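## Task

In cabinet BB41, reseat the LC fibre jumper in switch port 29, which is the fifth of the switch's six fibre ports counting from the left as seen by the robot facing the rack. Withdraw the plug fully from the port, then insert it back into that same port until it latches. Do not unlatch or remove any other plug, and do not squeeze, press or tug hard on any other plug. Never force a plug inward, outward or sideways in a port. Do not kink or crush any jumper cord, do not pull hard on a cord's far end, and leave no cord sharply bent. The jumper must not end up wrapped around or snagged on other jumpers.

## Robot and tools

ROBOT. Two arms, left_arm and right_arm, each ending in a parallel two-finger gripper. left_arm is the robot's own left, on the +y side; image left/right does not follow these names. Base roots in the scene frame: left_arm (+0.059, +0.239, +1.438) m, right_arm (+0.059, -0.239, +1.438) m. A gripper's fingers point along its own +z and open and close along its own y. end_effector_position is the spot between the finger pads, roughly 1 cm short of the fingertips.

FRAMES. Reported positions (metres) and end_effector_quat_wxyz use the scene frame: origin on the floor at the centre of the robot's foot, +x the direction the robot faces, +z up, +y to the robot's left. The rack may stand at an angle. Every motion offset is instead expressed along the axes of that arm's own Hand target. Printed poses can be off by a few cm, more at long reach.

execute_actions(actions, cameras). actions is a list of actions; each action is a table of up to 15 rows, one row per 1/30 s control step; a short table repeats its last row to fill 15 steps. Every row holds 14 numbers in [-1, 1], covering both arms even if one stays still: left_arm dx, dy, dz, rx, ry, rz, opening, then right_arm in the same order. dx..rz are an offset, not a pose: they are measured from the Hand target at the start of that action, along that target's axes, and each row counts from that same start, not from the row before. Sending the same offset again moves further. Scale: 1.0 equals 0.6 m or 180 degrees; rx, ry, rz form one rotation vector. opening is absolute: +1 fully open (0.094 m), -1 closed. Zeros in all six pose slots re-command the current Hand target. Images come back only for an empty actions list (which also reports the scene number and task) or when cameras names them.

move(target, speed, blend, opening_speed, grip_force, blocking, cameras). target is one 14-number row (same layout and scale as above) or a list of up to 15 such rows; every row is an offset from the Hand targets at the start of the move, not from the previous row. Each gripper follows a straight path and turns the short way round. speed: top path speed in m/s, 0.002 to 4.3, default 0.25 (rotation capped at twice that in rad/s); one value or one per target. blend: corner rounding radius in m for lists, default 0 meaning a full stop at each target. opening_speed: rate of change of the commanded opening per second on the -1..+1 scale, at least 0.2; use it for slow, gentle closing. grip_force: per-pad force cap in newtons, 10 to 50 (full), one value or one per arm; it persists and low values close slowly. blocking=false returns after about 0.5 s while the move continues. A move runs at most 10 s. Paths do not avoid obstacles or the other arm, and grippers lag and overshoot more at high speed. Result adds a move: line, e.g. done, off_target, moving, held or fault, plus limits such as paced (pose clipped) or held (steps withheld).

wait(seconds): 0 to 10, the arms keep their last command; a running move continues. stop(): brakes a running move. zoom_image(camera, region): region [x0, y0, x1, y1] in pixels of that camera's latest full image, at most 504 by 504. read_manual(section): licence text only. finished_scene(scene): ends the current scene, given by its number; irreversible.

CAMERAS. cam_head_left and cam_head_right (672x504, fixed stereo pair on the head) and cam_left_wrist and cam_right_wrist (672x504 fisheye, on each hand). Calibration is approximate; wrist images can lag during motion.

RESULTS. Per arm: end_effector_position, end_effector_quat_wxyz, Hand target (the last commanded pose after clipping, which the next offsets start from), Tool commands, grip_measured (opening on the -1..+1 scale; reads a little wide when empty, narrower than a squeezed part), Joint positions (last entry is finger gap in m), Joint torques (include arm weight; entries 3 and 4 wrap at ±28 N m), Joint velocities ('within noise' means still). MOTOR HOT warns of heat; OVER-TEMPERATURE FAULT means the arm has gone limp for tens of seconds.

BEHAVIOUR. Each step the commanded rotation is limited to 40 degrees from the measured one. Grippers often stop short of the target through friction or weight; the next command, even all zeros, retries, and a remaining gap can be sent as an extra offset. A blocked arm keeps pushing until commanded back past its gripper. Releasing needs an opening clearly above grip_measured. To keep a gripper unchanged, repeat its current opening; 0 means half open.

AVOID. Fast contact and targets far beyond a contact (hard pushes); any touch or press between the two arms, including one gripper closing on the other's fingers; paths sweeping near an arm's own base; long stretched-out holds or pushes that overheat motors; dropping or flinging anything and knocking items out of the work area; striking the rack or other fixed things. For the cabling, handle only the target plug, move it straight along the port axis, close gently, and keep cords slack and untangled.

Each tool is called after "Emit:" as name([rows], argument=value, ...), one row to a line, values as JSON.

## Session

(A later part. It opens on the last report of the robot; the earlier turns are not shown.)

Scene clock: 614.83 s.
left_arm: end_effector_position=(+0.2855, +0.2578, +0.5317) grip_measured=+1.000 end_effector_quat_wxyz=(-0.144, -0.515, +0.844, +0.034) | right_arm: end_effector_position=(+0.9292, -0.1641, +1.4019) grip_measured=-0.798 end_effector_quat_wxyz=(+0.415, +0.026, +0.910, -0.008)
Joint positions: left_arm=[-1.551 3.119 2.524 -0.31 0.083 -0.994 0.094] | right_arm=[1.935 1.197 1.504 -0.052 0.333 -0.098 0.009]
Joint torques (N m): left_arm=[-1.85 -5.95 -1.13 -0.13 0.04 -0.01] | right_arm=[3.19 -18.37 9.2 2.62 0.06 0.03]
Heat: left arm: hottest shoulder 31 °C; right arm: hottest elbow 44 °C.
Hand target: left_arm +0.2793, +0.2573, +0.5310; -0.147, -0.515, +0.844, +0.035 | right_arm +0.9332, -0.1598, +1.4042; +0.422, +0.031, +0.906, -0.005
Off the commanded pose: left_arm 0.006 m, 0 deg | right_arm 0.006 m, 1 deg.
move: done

Emit:
move(target=[0,0,0,0,0,0,1,0,0.004,0,0,0,0,-0.80], speed=0.04, cameras=["cam_right_wrist"])

Emit:
zoom_image(camera="cam_right_wrist", region=[290, 190, 390, 265])

Scene clock: 624.60 s.
left_arm: end_effector_position=(+0.2855, +0.2578, +0.5317) grip_measured=+1.000 end_effector_quat_wxyz=(-0.144, -0.515, +0.844, +0.034) | right_arm: end_effector_position=(+0.9287, -0.1618, +1.4008) grip_measured=-0.798 end_effector_quat_wxyz=(+0.414, +0.027, +0.910, -0.008)
Joint positions: left_arm=[-1.551 3.119 2.524 -0.31 0.083 -0.994 0.094] | right_arm=[1.94 1.199 1.504 -0.052 0.339 -0.098 0.009]
Joint torques (N m): left_arm=[-1.49 -5.89 -1.07 -0.16 0.05 -0.02] | right_arm=[3.31 -18.32 9.35 2.55 0.01 0.01]
Heat: left arm: hottest shoulder 31 °C; right arm: hottest elbow 44 °C.
Hand target: left_arm +0.2793, +0.2573, +0.5310; -0.147, -0.515, +0.844, +0.035 | right_arm +0.9334, -0.1572, +1.4042; +0.422, +0.031, +0.906, -0.004
Off the commanded pose: left_arm 0.006 m, 0 deg | right_arm 0.007 m, 1 deg.
move: done
camera_calibration:
cam_right_wrist: T_world_to_cam=[[-0.0440647, -0.999028, 0.000772587, -0.121747], [-0.972263, 0.0427063, -0.229959, 1.2365], [0.229703, -0.0108842, -0.9732, 1.27365], [0, 0, 0, 1]] pos_world=[0.904278, -0.160572, 1.52396]
Images, in order (width x height): cam_right_wrist 672x504.

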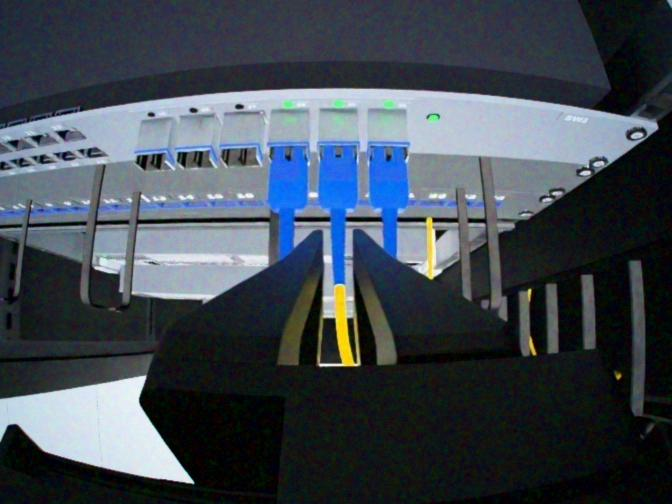

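Scaled by 5.040 from the camera's 672x504 image, which has a finer 960x720 frame.

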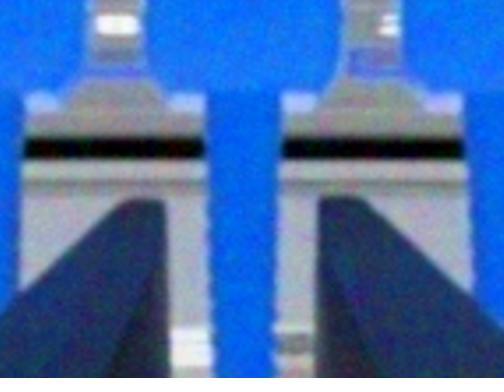

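Emit:
move(target=[0,0,0,0,0,0,1,0,0,0,0,0,0,-1.0], speed=0.04, grip_force=20, opening_speed=0.2, cameras=["cam_right_wrist"])

Emit:
zoom_image(camera="cam_right_wrist", region=[290, 190, 390, 265])

Scene clock: 636.23 s.
left_arm: end_effector_position=(+0.2855, +0.2578, +0.5317) grip_measured=+1.000 end_effector_quat_wxyz=(-0.144, -0.515, +0.844, +0.034) | right_arm: end_effector_position=(+0.9287, -0.1619, +1.4008) grip_measured=-0.909 end_effector_quat_wxyz=(+0.414, +0.027, +0.910, -0.008)
Joint positions: left_arm=[-1.551 3.119 2.524 -0.31 0.083 -0.994 0.094] | right_arm=[1.94 1.199 1.504 -0.052 0.34 -0.098 0.004]
Joint torques (N m): left_arm=[-2.32 -6.12 -1.11 -0.16 0.08 -0.03] | right_arm=[2.96 -18.32 9.39 2.5 0 0]
Heat: left arm: hottest shoulder 31 °C; right arm: hottest elbow 44 °C.
Hand target: left_arm +0.2793, +0.2573, +0.5310; -0.147, -0.515, +0.844, +0.035 | right_arm +0.9334, -0.1572, +1.4044; +0.422, +0.031, +0.906, -0.004
Off the commanded pose: left_arm 0.006 m, 0 deg | right_arm 0.007 m, 1 deg.
grip_force (N): 20, 20
move: done
camera_calibration:
cam_right_wrist: T_world_to_cam=[[-0.044425, -0.999012, 0.000996601, -0.12176], [-0.972247, 0.0430054, -0.22997, 1.23655], [0.2297, -0.0111853, -0.973197, 1.2736], [0, 0, 0, 1]] pos_world=[0.904279, -0.160572, 1.52396]
Images, in order (width x height): cam_right_wrist 672x504.

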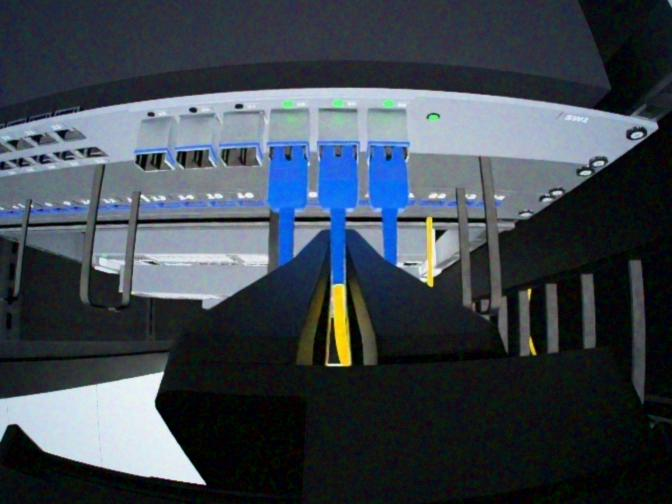

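Scaled by 5.040 from the camera's 672x504 image, which has a finer 960x720 frame.

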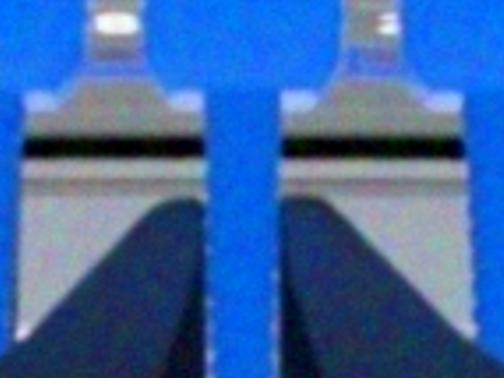

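Emit:
move(target=[0,0,0,0,0,0,1,0.0052,-0.0038,-0.0062,0,0,0,-1.0], speed=0.03, cameras=["cam_right_wrist"])

Emit:
zoom_image(camera="cam_right_wrist", region=[290, 130, 390, 265])

Scene clock: 645.20 s.
left_arm: end_effector_position=(+0.2855, +0.2578, +0.5317) grip_measured=+1.000 end_effector_quat_wxyz=(-0.144, -0.515, +0.844, +0.034) | right_arm: end_effector_position=(+0.9280, -0.1617, +1.3998) grip_measured=-0.909 end_effector_quat_wxyz=(+0.417, +0.028, +0.908, -0.008)
Joint positions: left_arm=[-1.551 3.119 2.524 -0.31 0.083 -0.994 0.094] | right_arm=[1.94 1.199 1.495 -0.035 0.34 -0.098 0.004]
Joint torques (N m): left_arm=[-1.85 -6.01 -0.99 -0.18 0.08 -0.02] | right_arm=[3.14 -19.02 8.36 2.19 -0.11 0.03]
Heat: left arm: hottest shoulder 31 °C; right arm: hottest elbow 44 °C.
Hand target: left_arm +0.2793, +0.2573, +0.5310; -0.147, -0.515, +0.844, +0.035 | right_arm +0.9283, -0.1592, +1.4042; +0.422, +0.031, +0.906, -0.004
Off the commanded pose: left_arm 0.006 m, 0 deg | right_arm 0.005 m, 1 deg.
grip_force (N): 20, 20
move: done
camera_calibration:
cam_right_wrist: T_world_to_cam=[[-0.0468457, -0.998902, -0.00044925, -0.117331], [-0.97029, 0.0456108, -0.237607, 1.2449], [0.237367, -0.010695, -0.971361, 1.26319], [0, 0, 0, 1]] pos_world=[0.902581, -0.160473, 1.52276]
Images, in order (width x height): cam_right_wrist 672x504.

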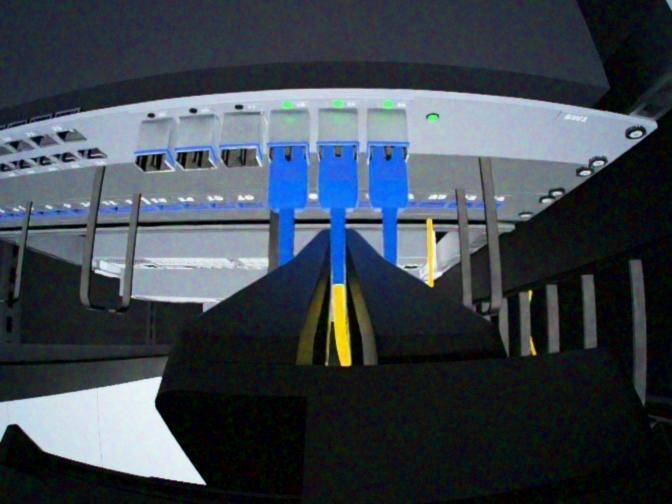

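Scaled by 3.733 from the camera's 672x504 image, which has a finer 960x720 frame.

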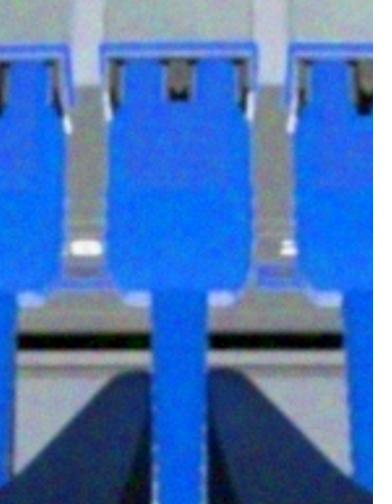

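Emit:
move(target=[0,0,0,0,0,0,1,0.0052,-0.0008,-0.0062,0,0,0,-1.0], speed=0.03, cameras=["cam_right_wrist"])

Emit:
zoom_image(camera="cam_right_wrist", region=[290, 130, 390, 265])

Scene clock: 659.13 s.
left_arm: end_effector_position=(+0.2855, +0.2578, +0.5317) grip_measured=+1.000 end_effector_quat_wxyz=(-0.144, -0.515, +0.844, +0.034) | right_arm: end_effector_position=(+0.9275, -0.1615, +1.3991) grip_measured=-0.909 end_effector_quat_wxyz=(+0.422, +0.030, +0.906, -0.008)
Joint positions: left_arm=[-1.551 3.119 2.524 -0.31 0.083 -0.994 0.094] | right_arm=[1.94 1.199 1.487 -0.016 0.34 -0.098 0.004]
Joint torques (N m): left_arm=[-1.67 -5.83 -0.84 -0.06 0.05 -0.02] | right_arm=[3.19 -19.78 7.43 1.87 -0.08 0.01]
Heat: left arm: hottest shoulder 31 °C; right arm: hottest elbow 43 °C.
Hand target: left_arm +0.2793, +0.2573, +0.5310; -0.147, -0.515, +0.844, +0.035 | right_arm +0.9236, -0.1594, +1.4043; +0.422, +0.031, +0.906, -0.004
Off the commanded pose: left_arm 0.006 m, 0 deg | right_arm 0.007 m, 0 deg.
grip_force (N): 20, 20
move: done
camera_calibration:
cam_right_wrist: T_world_to_cam=[[-0.0497751, -0.998758, -0.00234494, -0.11186], [-0.967877, 0.0488151, -0.246639, 1.25523], [0.246448, -0.0100069, -0.969104, 1.2512], [0, 0, 0, 1]] pos_world=[0.900983, -0.160474, 1.52187]
Images, in order (width x height): cam_right_wrist 672x504.

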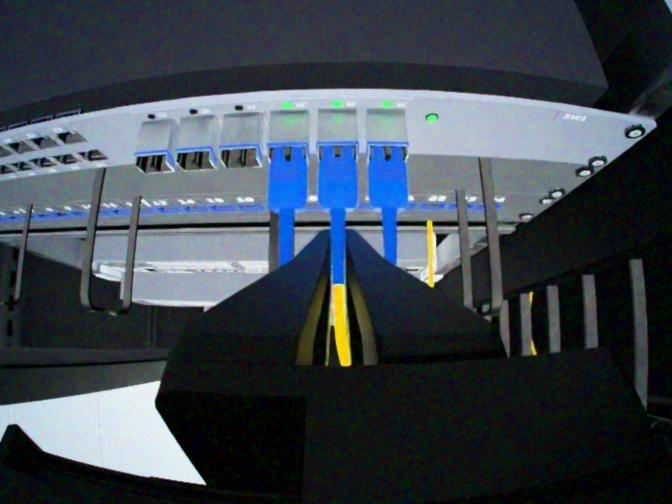

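Scaled by 3.733 from the camera's 672x504 image, which has a finer 960x720 frame.

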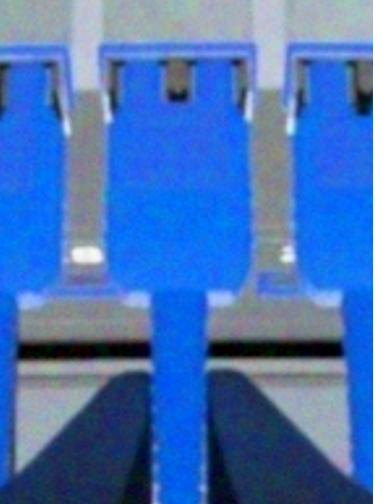

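Emit:
move(target=[0,0,0,0,0,0,1,0.0052,-0.0008,-0.0062,0,0,0,-1.0], speed=0.03)

Emit:
move(target=[0,0,0,0,0,0,1,0.0042,-0.0008,-0.005,0,0,0,-1.0], speed=0.03, cameras=["cam_right_wrist"])

Emit:
zoom_image(camera="cam_right_wrist", region=[290, 130, 390, 265])

Scene clock: 667.07 s.
left_arm: end_effector_position=(+0.2855, +0.2578, +0.5317) grip_measured=+1.000 end_effector_quat_wxyz=(-0.144, -0.515, +0.844, +0.034) | right_arm: end_effector_position=(+0.9268, -0.1614, +1.3984) grip_measured=-0.910 end_effector_quat_wxyz=(+0.425, +0.031, +0.904, -0.008)
Joint positions: left_arm=[-1.551 3.119 2.524 -0.31 0.083 -0.994 0.094] | right_arm=[1.94 1.199 1.478 0.001 0.34 -0.098 0.004]
Joint torques (N m): left_arm=[-1.79 -6.3 -1.02 -0.01 0.06 -0.02] | right_arm=[3.08 -20.48 6.56 1.51 -0.01 0]
Heat: left arm: hottest shoulder 31 °C; right arm: hottest elbow 43 °C.
Hand target: left_arm +0.2793, +0.2573, +0.5310; -0.147, -0.515, +0.844, +0.035 | right_arm +0.9186, -0.1596, +1.4041; +0.422, +0.031, +0.906, -0.004
Off the commanded pose: left_arm 0.006 m, 0 deg | right_arm 0.010 m, 1 deg.
grip_force (N): 20, 20
move: done

Scene clock: 667.87 s.
left_arm: end_effector_position=(+0.2855, +0.2578, +0.5317) grip_measured=+1.000 end_effector_quat_wxyz=(-0.144, -0.515, +0.844, +0.034) | right_arm: end_effector_position=(+0.9264, -0.1615, +1.3984) grip_measured=-0.910 end_effector_quat_wxyz=(+0.429, +0.033, +0.903, -0.008)
Joint positions: left_arm=[-1.551 3.119 2.524 -0.31 0.083 -0.994 0.094] | right_arm=[1.94 1.198 1.472 0.015 0.34 -0.098 0.004]
Joint torques (N m): left_arm=[-1.96 -6.01 -1.01 -0.21 0.04 -0.01] | right_arm=[3.43 -21.19 5.82 1.26 -0.01 0]
Heat: left arm: hottest shoulder 31 °C; right arm: hottest elbow 43 °C.
Hand target: left_arm +0.2793, +0.2573, +0.5310; -0.147, -0.515, +0.844, +0.035 | right_arm +0.9147, -0.1598, +1.4042; +0.422, +0.031, +0.906, -0.004
Off the commanded pose: left_arm 0.006 m, 0 deg | right_arm 0.013 m, 1 deg.
grip_force (N): 20, 20
move: off_target (right_arm)
camera_calibration:
cam_right_wrist: T_world_to_cam=[[-0.0547897, -0.998483, -0.00553942, -0.102614], [-0.963492, 0.0543241, -0.262168, 1.2725], [0.262071, -0.0090269, -0.965006, 1.2307], [0, 0, 0, 1]] pos_world=[0.897887, -0.160476, 1.52067]
Images, in order (width x height): cam_right_wrist 672x504.

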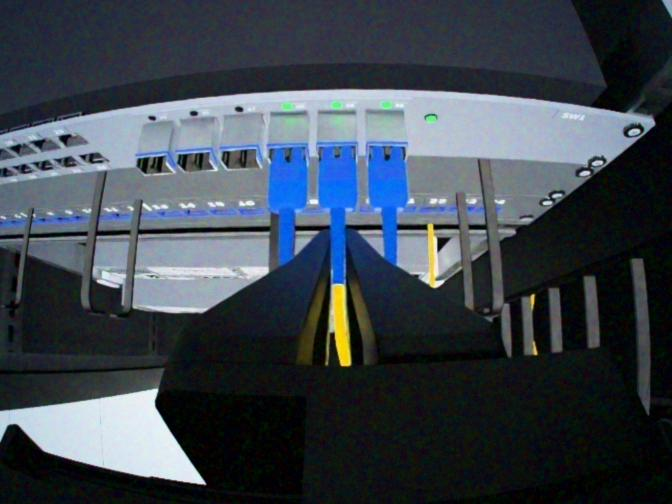

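Scaled by 3.733 from the camera's 672x504 image, which has a finer 960x720 frame.

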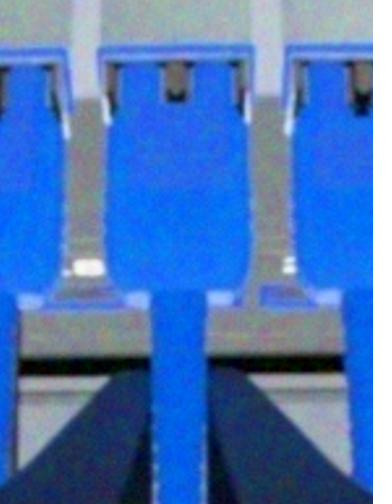

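Emit:
move(target=[0,0,0,0,0,0,1,0.0042,-0.0008,-0.005,0,0,0,-1.0], speed=0.03)

Emit:
move(target=[0,0,0,0,0,0,1,0.0042,-0.0008,-0.005,0,0,0,-1.0], speed=0.03, cameras=["cam_right_wrist"])

Emit:
zoom_image(camera="cam_right_wrist", region=[290, 130, 390, 265])

Scene clock: 677.93 s.
left_arm: end_effector_position=(+0.2855, +0.2578, +0.5317) grip_measured=+1.000 end_effector_quat_wxyz=(-0.144, -0.515, +0.844, +0.034) | right_arm: end_effector_position=(+0.9259, -0.1614, +1.3981) grip_measured=-0.910 end_effector_quat_wxyz=(+0.432, +0.034, +0.901, -0.008)
Joint positions: left_arm=[-1.551 3.119 2.524 -0.31 0.083 -0.994 0.094] | right_arm=[1.94 1.198 1.465 0.028 0.34 -0.098 0.004]
Joint torques (N m): left_arm=[-1.79 -6.42 -1.22 -0.1 0.06 -0.03] | right_arm=[3.25 -21.54 5.11 0.99 0.03 0.02]
Heat: left arm: hottest shoulder 31 °C; right arm: hottest shoulder 43 °C.
Hand target: left_arm +0.2793, +0.2573, +0.5310; -0.147, -0.515, +0.844, +0.035 | right_arm +0.9107, -0.1600, +1.4040; +0.422, +0.031, +0.906, -0.004
Off the commanded pose: left_arm 0.006 m, 0 deg | right_arm 0.016 m, 1 deg.
grip_force (N): 20, 20
move: off_target (right_arm)

Scene clock: 678.73 s.
left_arm: end_effector_position=(+0.2855, +0.2578, +0.5317) grip_measured=+1.000 end_effector_quat_wxyz=(-0.144, -0.515, +0.844, +0.034) | right_arm: end_effector_position=(+0.9239, -0.1615, +1.3977) grip_measured=-0.911 end_effector_quat_wxyz=(+0.433, +0.034, +0.901, -0.007)
Joint positions: left_arm=[-1.551 3.119 2.524 -0.31 0.083 -0.994 0.094] | right_arm=[1.94 1.194 1.455 0.038 0.339 -0.098 0.004]
Joint torques (N m): left_arm=[-1.73 -6.01 -1.03 -0.18 0.06 -0.05] | right_arm=[3.43 -21.71 4.81 0.94 0.07 -0.01]
Heat: left arm: hottest shoulder 31 °C; right arm: hottest shoulder 43 °C.
Hand target: left_arm +0.2793, +0.2573, +0.5310; -0.147, -0.515, +0.844, +0.035 | right_arm +0.9068, -0.1603, +1.4042; +0.422, +0.031, +0.906, -0.004
Off the commanded pose: left_arm 0.006 m, 0 deg | right_arm 0.018 m, 2 deg.
grip_force (N): 20, 20
move: off_target (right_arm)
camera_calibration:
cam_right_wrist: T_world_to_cam=[[-0.0572088, -0.99833, -0.00803592, -0.0970472], [-0.960613, 0.0572364, -0.271931, 1.28129], [0.271937, -0.00783745, -0.962283, 1.21787], [0, 0, 0, 1]] pos_world=[0.894089, -0.160677, 1.51958]
Images, in order (width x height): cam_right_wrist 672x504.

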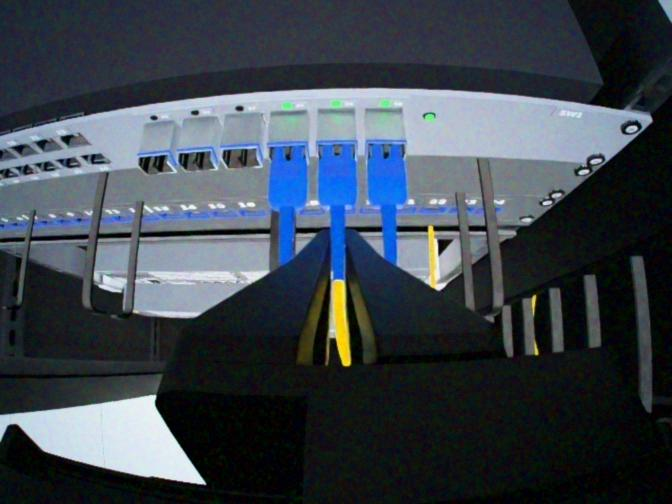

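Scaled by 3.733 from the camera's 672x504 image, which has a finer 960x720 frame.

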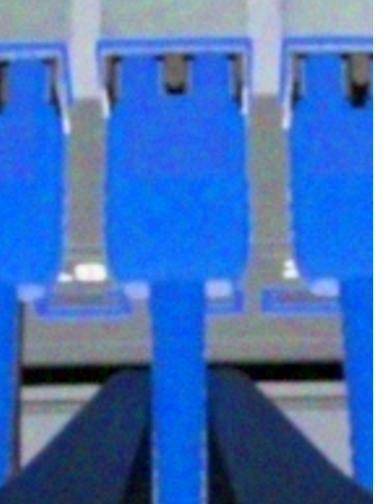

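Emit:
zoom_image(camera="cam_right_wrist", region=[310, 135, 366, 215])

Emit:
zoom_image(camera="cam_right_wrist", region=[360, 135, 416, 215])

Scaled by 6.300 from the camera's 672x504 image, which has a finer 960x720 frame.

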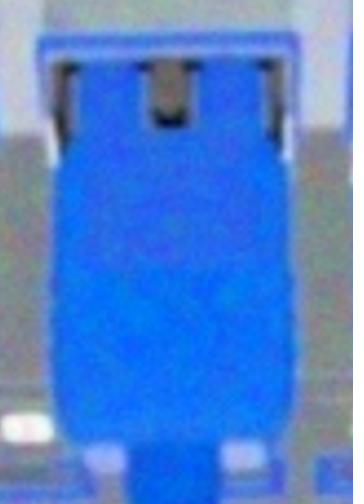

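Scaled by 6.300 from the camera's 672x504 image, which has a finer 960x720 frame.

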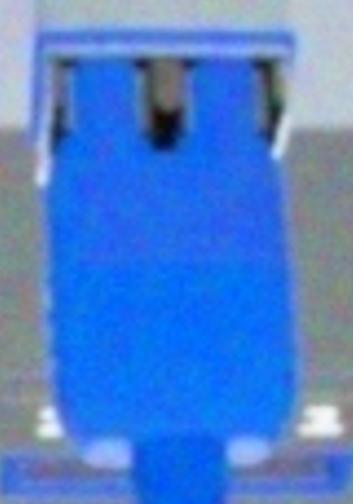

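Emit:
move(target=[-0.0863,-0.1645,-0.7877,0.2776,-0.0022,0.059,1,-0.0128,0.001,0.0153,0,0,0,-1.0])

Scene clock: 745.33 s.
left_arm: end_effector_position=(+0.5239, +0.2933, +0.9449) grip_measured=+1.000 end_effector_quat_wxyz=(+0.082, -0.443, +0.827, -0.338) | right_arm: end_effector_position=(+0.9247, -0.1615, +1.3986) grip_measured=-0.911 end_effector_quat_wxyz=(+0.432, +0.034, +0.901, -0.007)
Joint positions: left_arm=[-1.363 2.016 1.048 0.813 0.749 -1.008 0.094] | right_arm=[1.94 1.194 1.46 0.03 0.338 -0.098 0.004]
Joint torques (N m): left_arm=[1.2 -13.57 -4.33 1.72 0.49 -0.14] | right_arm=[3.31 -19.84 8.01 0.4 -0.03 0]
Heat: left arm: hottest shoulder 31 °C; right arm: hottest shoulder 43 °C.
Hand target: left_arm +0.5205, +0.3001, +0.9502; +0.084, -0.451, +0.823, -0.336 | right_arm +0.9188, -0.1605, +1.4042; +0.422, +0.031, +0.906, -0.004
Off the commanded pose: left_arm 0.009 m, 1 deg | right_arm 0.008 m, 1 deg.
grip_force (N): 20, 20
move: done

Emit:
move(target=[0.1753,-0.8313,-0.3063,0.2776,-0.0022,0.059,-0.1,0,0,0,0,0,0,-1.0], cameras=["cam_left_wrist","cam_head_left"])

Scene clock: 757.63 s.
left_arm: end_effector_position=(+0.7112, +0.1248, +1.4108) grip_measured=-0.098 end_effector_quat_wxyz=(-0.297, +0.303, -0.647, +0.633) | right_arm: end_effector_position=(+0.9247, -0.1615, +1.3986) grip_measured=-0.911 end_effector_quat_wxyz=(+0.432, +0.034, +0.901, -0.007)
Joint positions: left_arm=[-1.698 1.119 0.723 1.234 0.688 -1.418 0.042] | right_arm=[1.94 1.194 1.46 0.03 0.338 -0.098 0.004]
Joint torques (N m): left_arm=[-4.42 -14.15 4.51 1.44 0.11 0.08] | right_arm=[2.9 -19.96 8.03 0.42 -0.03 0.02]
Heat: left arm: hottest shoulder 32 °C; right arm: hottest shoulder 43 °C.
Hand target: left_arm +0.7201, +0.1200, +1.4206; +0.299, -0.299, +0.641, -0.641 | right_arm +0.9188, -0.1605, +1.4042; +0.422, +0.031, +0.906, -0.004
Off the commanded pose: left_arm 0.014 m, 1 deg | right_arm 0.008 m, 1 deg.
grip_force (N): 20, 20
move: off_target (left_arm)
camera_calibration:
cam_left_wrist: T_world_to_cam=[[0.0122855, 0.022914, 0.999662, -1.42726], [-0.959491, -0.281147, 0.0182361, 0.699583], [0.28147, -0.959391, 0.0185318, 0.0205841], [0, 0, 0, 1]] pos_world=[0.682985, 0.249138, 1.41364]
Images, in order (width x height): cam_head_left 672x504, cam_left_wrist 672x504.

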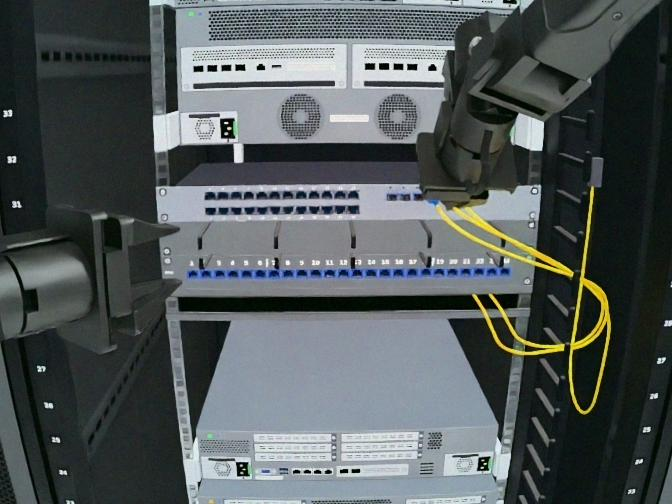

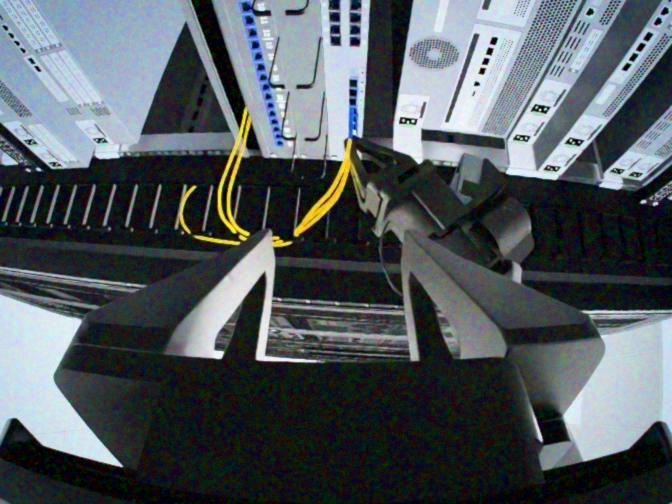

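Emit:
move(target=[-0.03,0,0.43,0,0,0,-0.1,0,0,0,0,0,0,-1.0], cameras=["cam_left_wrist","cam_head_left"], speed=0.15)

Scene clock: 772.47 s.
left_arm: end_effector_position=(+0.9198, -0.0188, +1.4280) grip_measured=-0.098 end_effector_quat_wxyz=(-0.299, +0.303, -0.640, +0.640) | right_arm: end_effector_position=(+0.9247, -0.1615, +1.3986) grip_measured=-0.911 end_effector_quat_wxyz=(+0.432, +0.034, +0.901, -0.007)
Joint positions: left_arm=[-2.015 1.406 1.442 0.68 0.462 -1.171 0.042] | right_arm=[1.94 1.194 1.46 0.03 0.338 -0.098 0.004]
Joint torques (N m): left_arm=[-6.95 -17.38 9.85 1.47 0.3 0.32] | right_arm=[2.96 -20.07 8.01 0.51 -0.06 0.01]
Heat: left arm: hottest shoulder 33 °C; right arm: hottest shoulder 43 °C.
Hand target: left_arm +0.9292, -0.0322, +1.4207; +0.299, -0.299, +0.641, -0.641 | right_arm +0.9188, -0.1605, +1.4042; +0.422, +0.031, +0.906, -0.004
Off the commanded pose: left_arm 0.018 m, 1 deg | right_arm 0.008 m, 1 deg.
grip_force (N): 20, 20
move: off_target (left_arm)
camera_calibration:
cam_left_wrist: T_world_to_cam=[[0.00144383, 0.039147, 0.999232, -1.43282], [-0.958668, -0.284252, 0.0125214, 0.866396], [0.284524, -0.95795, 0.0371186, -0.205668], [0, 0, 0, 1]] pos_world=[0.891172, 0.105345, 1.4285]
Images, in order (width x height): cam_head_left 672x504, cam_left_wrist 672x504.

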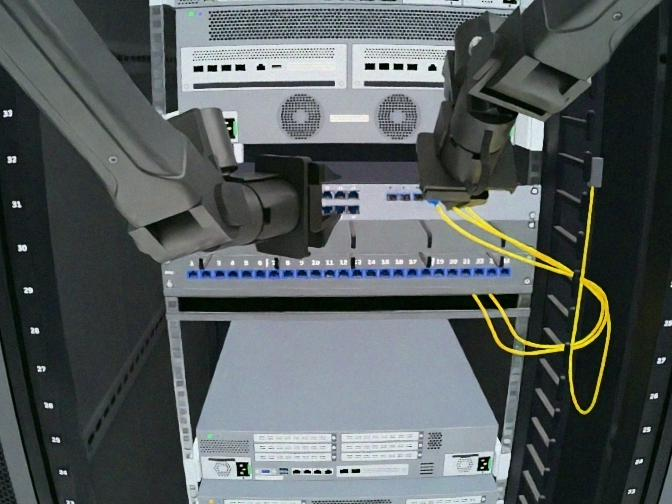

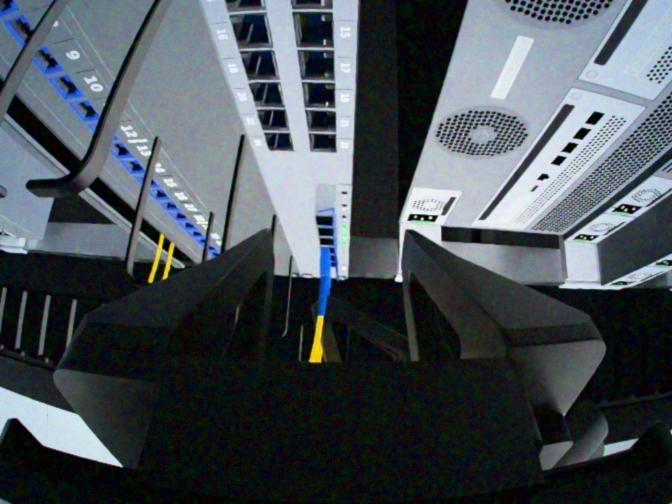

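Emit:
zoom_image(camera="cam_left_wrist", region=[295, 200, 365, 320])

Emit:
zoom_image(camera="cam_left_wrist", region=[300, 200, 350, 290])

Scaled by 4.200 from the camera's 672x504 image, which has a finer 960x720 frame.

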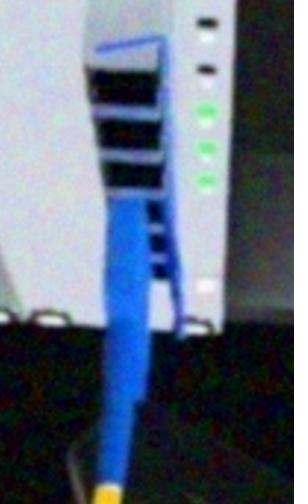

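Scaled by 5.600 from the camera's 672x504 image, which has a finer 960x720 frame.

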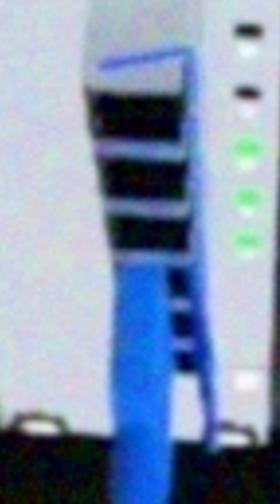

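Emit:
move(target=[0.025,0,0.0865,0,0,0,-0.1,0,0,0,0,0,0,-1.0], cameras=["cam_left_wrist"], speed=0.1)

Emit:
zoom_image(camera="cam_left_wrist", region=[280, 180, 380, 330])

Scene clock: 790.70 s.
left_arm: end_effector_position=(+0.9512, -0.0626, +1.4275) grip_measured=-0.098 end_effector_quat_wxyz=(-0.299, +0.303, -0.640, +0.640) | right_arm: end_effector_position=(+0.9247, -0.1615, +1.3986) grip_measured=-0.911 end_effector_quat_wxyz=(+0.432, +0.034, +0.901, -0.007)
Joint positions: left_arm=[-2.084 1.502 1.607 0.59 0.41 -1.122 0.042] | right_arm=[1.94 1.194 1.46 0.03 0.338 -0.098 0.004]
Joint torques (N m): left_arm=[-8.35 -17.55 10.24 1.48 0.32 0.25] | right_arm=[2.96 -20.25 8.02 0.53 -0.02 0.02]
Heat: left arm: hottest elbow 34 °C; right arm: hottest shoulder 43 °C.
Hand target: left_arm +0.9592, -0.0772, +1.4209; +0.299, -0.298, +0.641, -0.641 | right_arm +0.9188, -0.1605, +1.4042; +0.422, +0.031, +0.906, -0.004
Off the commanded pose: left_arm 0.018 m, 1 deg | right_arm 0.008 m, 1 deg.
grip_force (N): 20, 20
move: off_target (left_arm)
camera_calibration:
cam_left_wrist: T_world_to_cam=[[0.0021315, 0.0393237, 0.999224, -1.43128], [-0.958741, -0.283972, 0.0132207, 0.883136], [0.284272, -0.958026, 0.037096, -0.256177], [0, 0, 0, 1]] pos_world=[0.922573, 0.0616455, 1.428]
Images, in order (width x height): cam_left_wrist 672x504.

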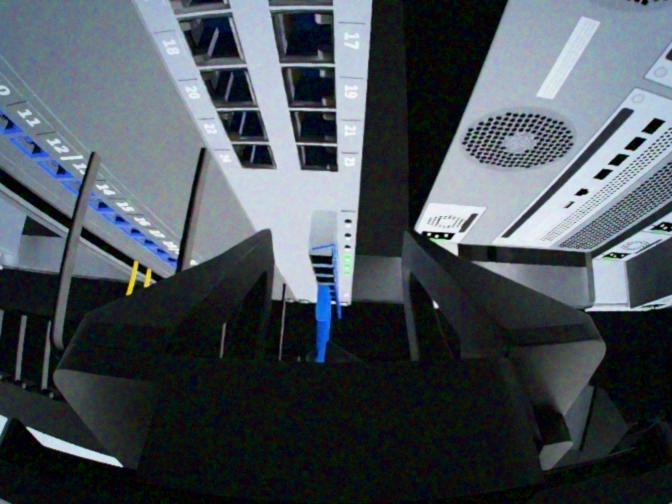

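Scaled by 3.360 from the camera's 672x504 image, which has a finer 960x720 frame.

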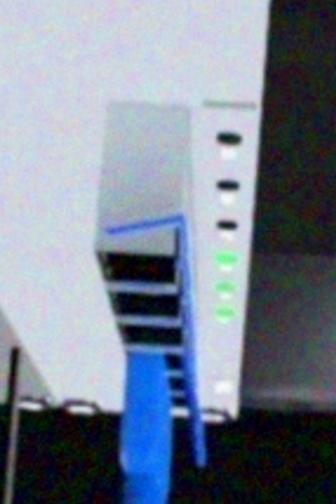

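Emit:
zoom_image(camera="cam_left_wrist", region=[295, 270, 365, 370])

Scaled by 5.040 from the camera's 672x504 image, which has a finer 960x720 frame.

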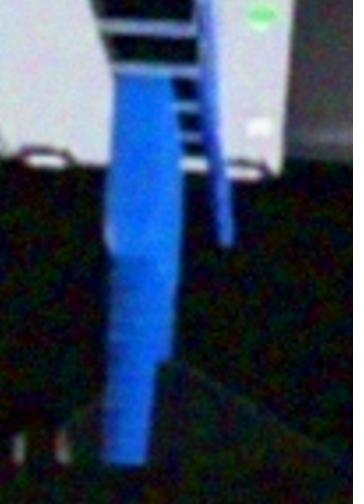

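Emit:
move(target=[-0.05,0,-0.4,0,0,0,-0.1,0,0,0,0,0,0,-0.77], cameras=["cam_right_wrist"])

Emit:
zoom_image(camera="cam_right_wrist", region=[290, 130, 390, 300])

Scene clock: 916.27 s.
left_arm: end_effector_position=(+0.7964, +0.0912, +1.4133) grip_measured=-0.098 end_effector_quat_wxyz=(-0.292, +0.298, -0.645, +0.641) | right_arm: end_effector_position=(+0.9150, -0.1598, +1.3892) grip_measured=-0.772 end_effector_quat_wxyz=(+0.415, +0.027, +0.909, -0.008)
Joint positions: left_arm=[-1.782 1.205 0.983 1.023 0.648 -1.353 0.042] | right_arm=[1.94 1.19 1.446 -0.001 0.338 -0.098 0.011]
Joint torques (N m): left_arm=[-2.78 -17.85 3.1 2.61 0.37 -0.07] | right_arm=[3.02 -19.55 9.13 1.52 -0.05 0.01]
Heat: left arm: hottest elbow 44 °C; right arm: hottest shoulder 44 °C.
Hand target: left_arm +0.7949, +0.1003, +1.4208; +0.299, -0.298, +0.641, -0.641 | right_arm +0.9187, -0.1606, +1.4041; +0.422, +0.031, +0.906, -0.005
Off the commanded pose: left_arm 0.012 m, 1 deg | right_arm 0.015 m, 1 deg.
grip_force (N): 20, 20
move: off_target (left_arm, right_arm)
camera_calibration:
cam_right_wrist: T_world_to_cam=[[-0.0440098, -0.999031, -0.00044666, -0.118758], [-0.971721, 0.0429105, -0.232199, 1.22318], [0.231994, -0.00978502, -0.972668, 1.26291], [0, 0, 0, 1]] pos_world=[0.890378, -0.158772, 1.51236]
Images, in order (width x height): cam_right_wrist 672x504.

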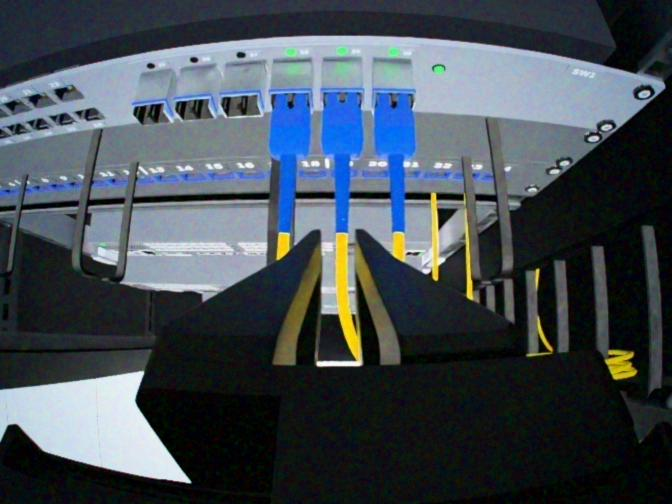

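Scaled by 2.965 from the camera's 672x504 image, which has a finer 960x720 frame.

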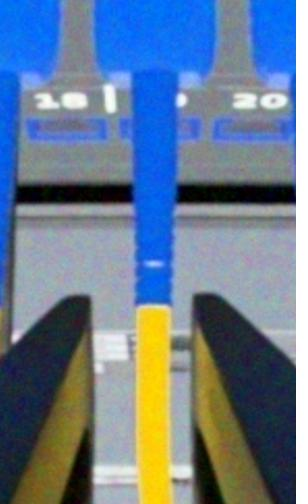

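Emit:
move(target=[0,0.2,-0.35,0,0,0,-0.1,-0.0443,-0.001,-0.1025,0,0,0,-0.77], cameras=["cam_right_wrist"], speed=0.1)

Scene clock: 927.83 s.
left_arm: end_effector_position=(+0.6421, +0.2288, +1.3121) grip_measured=-0.098 end_effector_quat_wxyz=(-0.268, +0.325, -0.698, +0.579) | right_arm: end_effector_position=(+0.8872, -0.1581, +1.4447) grip_measured=-0.772 end_effector_quat_wxyz=(+0.413, +0.031, +0.910, -0.006)
Joint positions: left_arm=[-1.377 1.361 0.648 1.56 0.899 -1.594 0.042] | right_arm=[2.008 1.056 1.377 -0.063 0.405 -0.106 0.011]
Joint torques (N m): left_arm=[-0.15 -11.05 -0.72 2.55 0.18 0.2] | right_arm=[2.61 -18.84 9.01 1.54 0.03 -0.12]
Heat: left arm: hottest elbow 41 °C; right arm: hottest shoulder 44 °C.
Hand target: left_arm +0.6340, +0.2354, +1.3006; +0.299, -0.298, +0.641, -0.641 | right_arm +0.8887, -0.1604, +1.4639; +0.422, +0.031, +0.906, -0.005
Off the commanded pose: left_arm 0.015 m, 11 deg | right_arm 0.019 m, 1 deg.
joint sent to its limit (left arm) — joint 4 (wrist pitch), upper limit. The joint targets are off in orientation, not in position.
grip_force (N): 20, 20
move: off_target (left_arm, right_arm)
camera_calibration:
cam_right_wrist: T_world_to_cam=[[-0.0503225, -0.998713, -0.00632659, -0.104125], [-0.972395, 0.0504396, -0.227825, 1.20431], [0.227851, -0.00531281, -0.973681, 1.32913], [0, 0, 0, 1]] pos_world=[0.862985, -0.157675, 1.56786]
Images, in order (width x height): cam_right_wrist 672x504.

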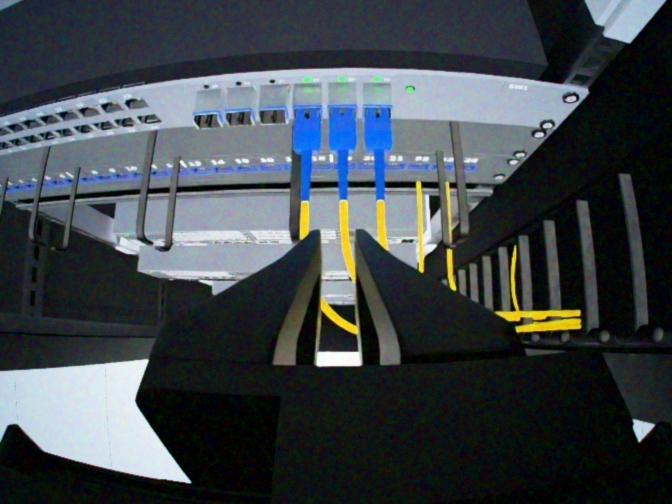

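Emit:
move(target=[0,0.1,0,0,0,0,-0.1,0.1202,-0.0605,-0.1212,0.1115,-0.2386,-0.5105,-0.064], cameras=["cam_right_wrist","cam_head_left"], speed=0.15, grip_force=50)

Scene clock: 952.63 s.
left_arm: end_effector_position=(+0.6380, +0.2371, +1.2502) grip_measured=-0.098 end_effector_quat_wxyz=(-0.254, +0.332, -0.713, +0.563) | right_arm: end_effector_position=(+0.7845, -0.1880, +1.4544) grip_measured=-0.066 end_effector_quat_wxyz=(+0.550, -0.550, +0.452, -0.437)
Joint positions: left_arm=[-1.377 1.521 0.721 1.56 0.907 -1.534 0.042] | right_arm=[1.753 1.047 0.812 1.143 -0.176 -1.708 0.044]
Joint torques (N m): left_arm=[-1.49 -11.28 -0.24 2.55 0.24 0.32] | right_arm=[0.09 -13.33 5.22 2.81 -0.37 -0.03]
Heat: left arm: hottest elbow 37 °C; right arm: hottest shoulder 45 °C.
Hand target: left_arm +0.6341, +0.2354, +1.2406; +0.299, -0.298, +0.641, -0.641 | right_arm +0.7848, -0.1904, +1.4550; +0.549, -0.550, +0.445, -0.446
Off the commanded pose: left_arm 0.011 m, 14 deg | right_arm 0.002 m, 1 deg.
joint sent to its limit (left arm) — joint 4 (wrist pitch), upper limit. The joint targets are off in orientation, not in position.
move: off_target (left_arm)
camera_calibration:
cam_right_wrist: T_world_to_cam=[[0.0162755, 0.000781248, 0.999867, -1.46669], [-0.39879, -0.917014, 0.00720787, 0.134525], [0.916898, -0.398854, -0.0146133, -0.647572], [0, 0, 0, 1]] pos_world=[0.671275, -0.133779, 1.45606]
Images, in order (width x height): cam_head_left 672x504, cam_right_wrist 672x504.

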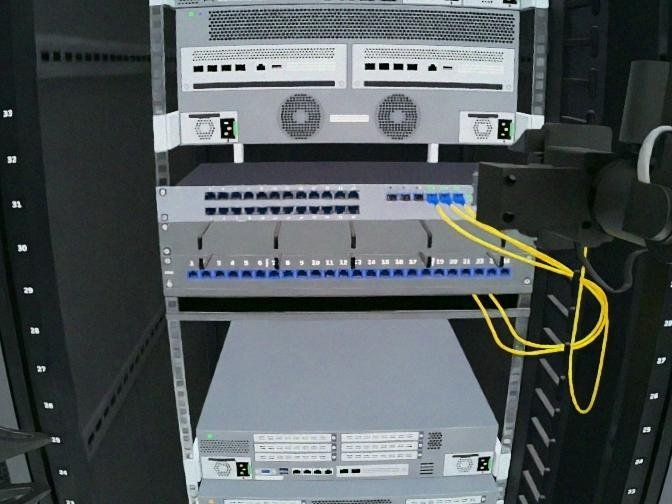

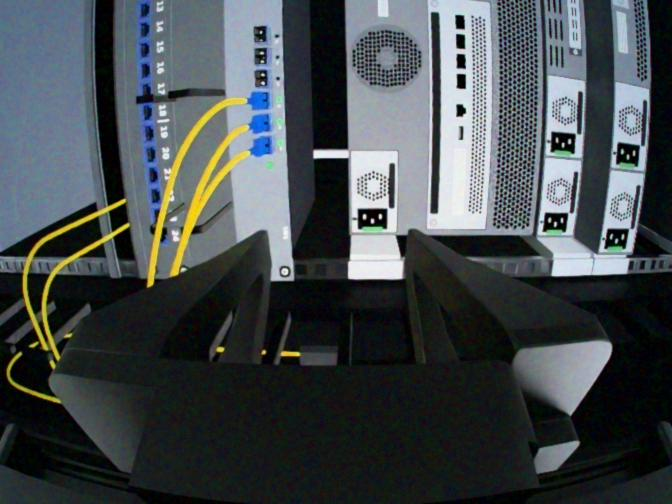

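Emit:
zoom_image(camera="cam_right_wrist", region=[140, 70, 300, 220])

Emit:
zoom_image(camera="cam_right_wrist", region=[220, 80, 300, 170])

Scaled by 3.150 from the camera's 672x504 image, which has a finer 960x720 frame.

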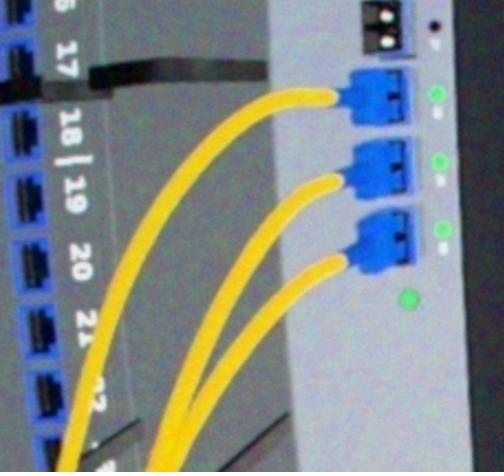

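Scaled by 5.600 from the camera's 672x504 image, which has a finer 960x720 frame.

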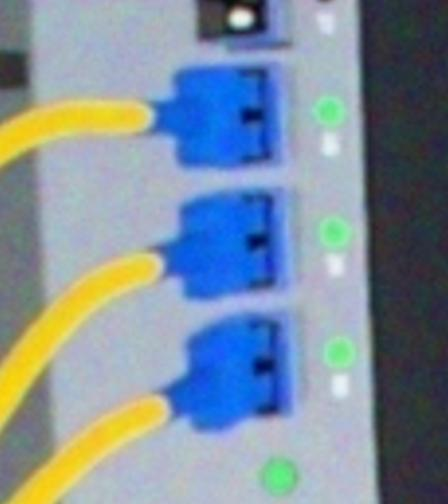

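Emit:
move(target=[0,0,0,0,0,0,-0.1,0.0123,0.0957,0.0663,0,0,0,-0.064], cameras=["cam_right_wrist","cam_head_left","cam_head_right"], speed=0.1)

Emit:
zoom_image(camera="cam_right_wrist", region=[200, 130, 440, 300])

Emit:
zoom_image(camera="cam_head_left", region=[420, 160, 560, 260])

Scene clock: 973.57 s.
left_arm: end_effector_position=(+0.6380, +0.2371, +1.2502) grip_measured=-0.098 end_effector_quat_wxyz=(-0.254, +0.332, -0.713, +0.563) | right_arm: end_effector_position=(+0.8135, -0.1854, +1.3847) grip_measured=-0.066 end_effector_quat_wxyz=(+0.539, -0.562, +0.454, -0.432)
Joint positions: left_arm=[-1.377 1.521 0.721 1.56 0.908 -1.534 0.042] | right_arm=[1.731 1.251 0.933 1.198 -0.19 -1.708 0.044]
Joint torques (N m): left_arm=[-1.2 -11.34 -0.23 2.58 0.23 0.28] | right_arm=[0.44 -15.38 6.87 2.78 -0.35 0.15]
Heat: left arm: hottest shoulder 35 °C; right arm: hottest shoulder 44 °C.
Hand target: left_arm +0.6341, +0.2354, +1.2406; +0.299, -0.298, +0.641, -0.641 | right_arm +0.8251, -0.1894, +1.3974; +0.549, -0.550, +0.445, -0.445
Off the commanded pose: left_arm 0.010 m, 14 deg | right_arm 0.018 m, 3 deg.
joint sent to its limit (left arm) — joint 4 (wrist pitch), upper limit. The joint targets are off in orientation, not in position.
move: off_target (left_arm, right_arm)
camera_calibration:
cam_right_wrist: T_world_to_cam=[[0.0443369, 0.0195002, 0.998826, -1.4154], [-0.393903, -0.91847, 0.0354163, 0.105651], [0.918082, -0.395011, -0.033041, -0.648934], [0, 0, 0, 1]] pos_world=[0.700145, -0.131698, 1.38855]
Images, in order (width x height): cam_head_left 672x504, cam_head_right 672x504, cam_right_wrist 672x504.

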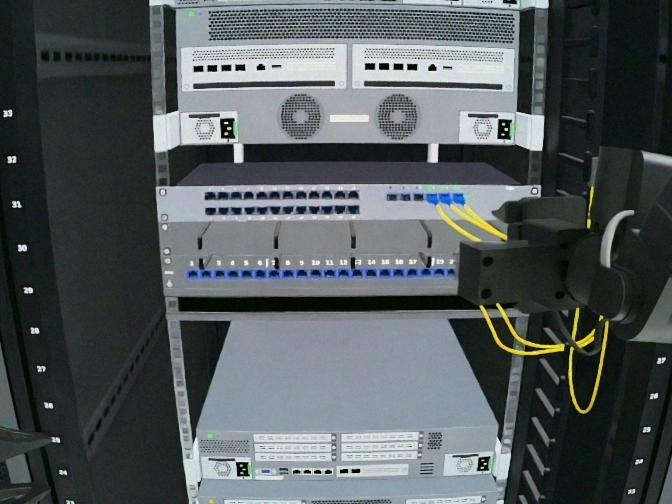

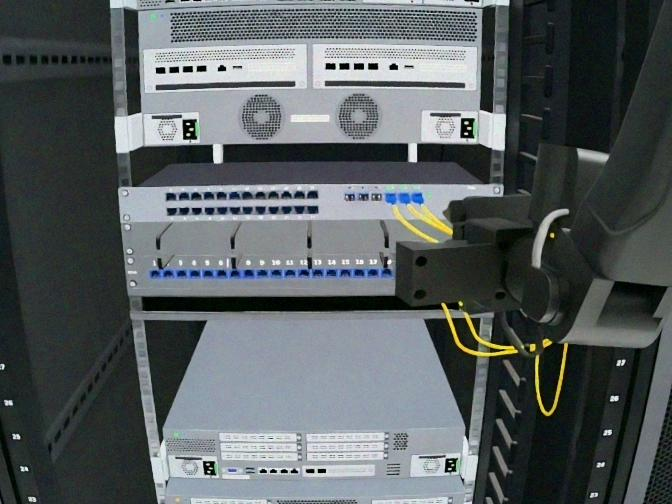

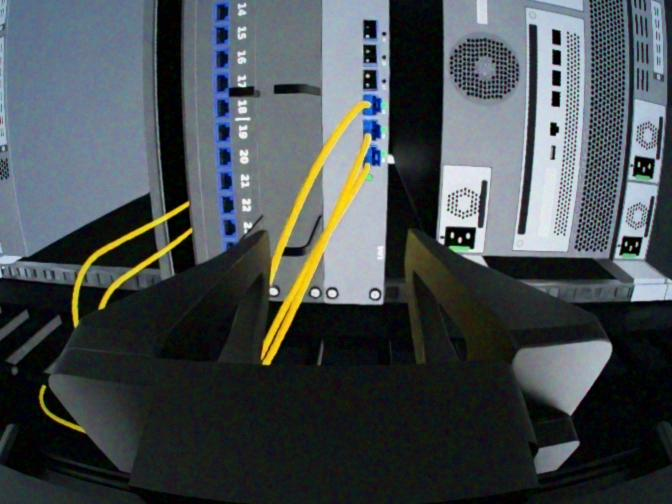

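Scaled by 2.100 from the camera's 672x504 image, which has a finer 960x720 frame.

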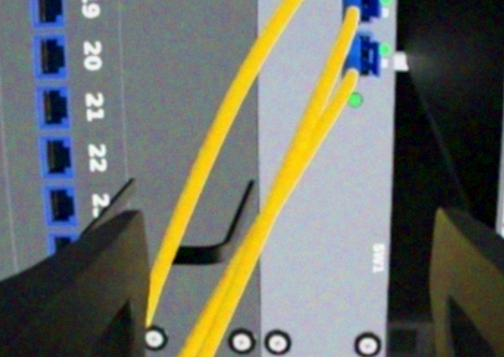

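Scaled by 3.600 from the camera's 672x504 image, which has a finer 960x720 frame.

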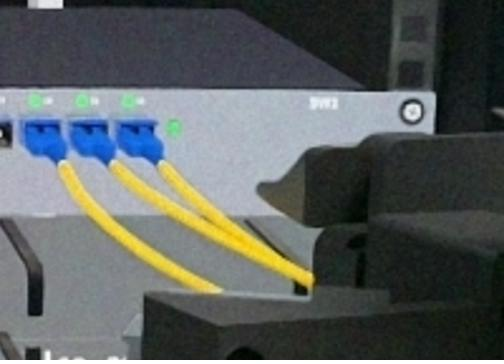

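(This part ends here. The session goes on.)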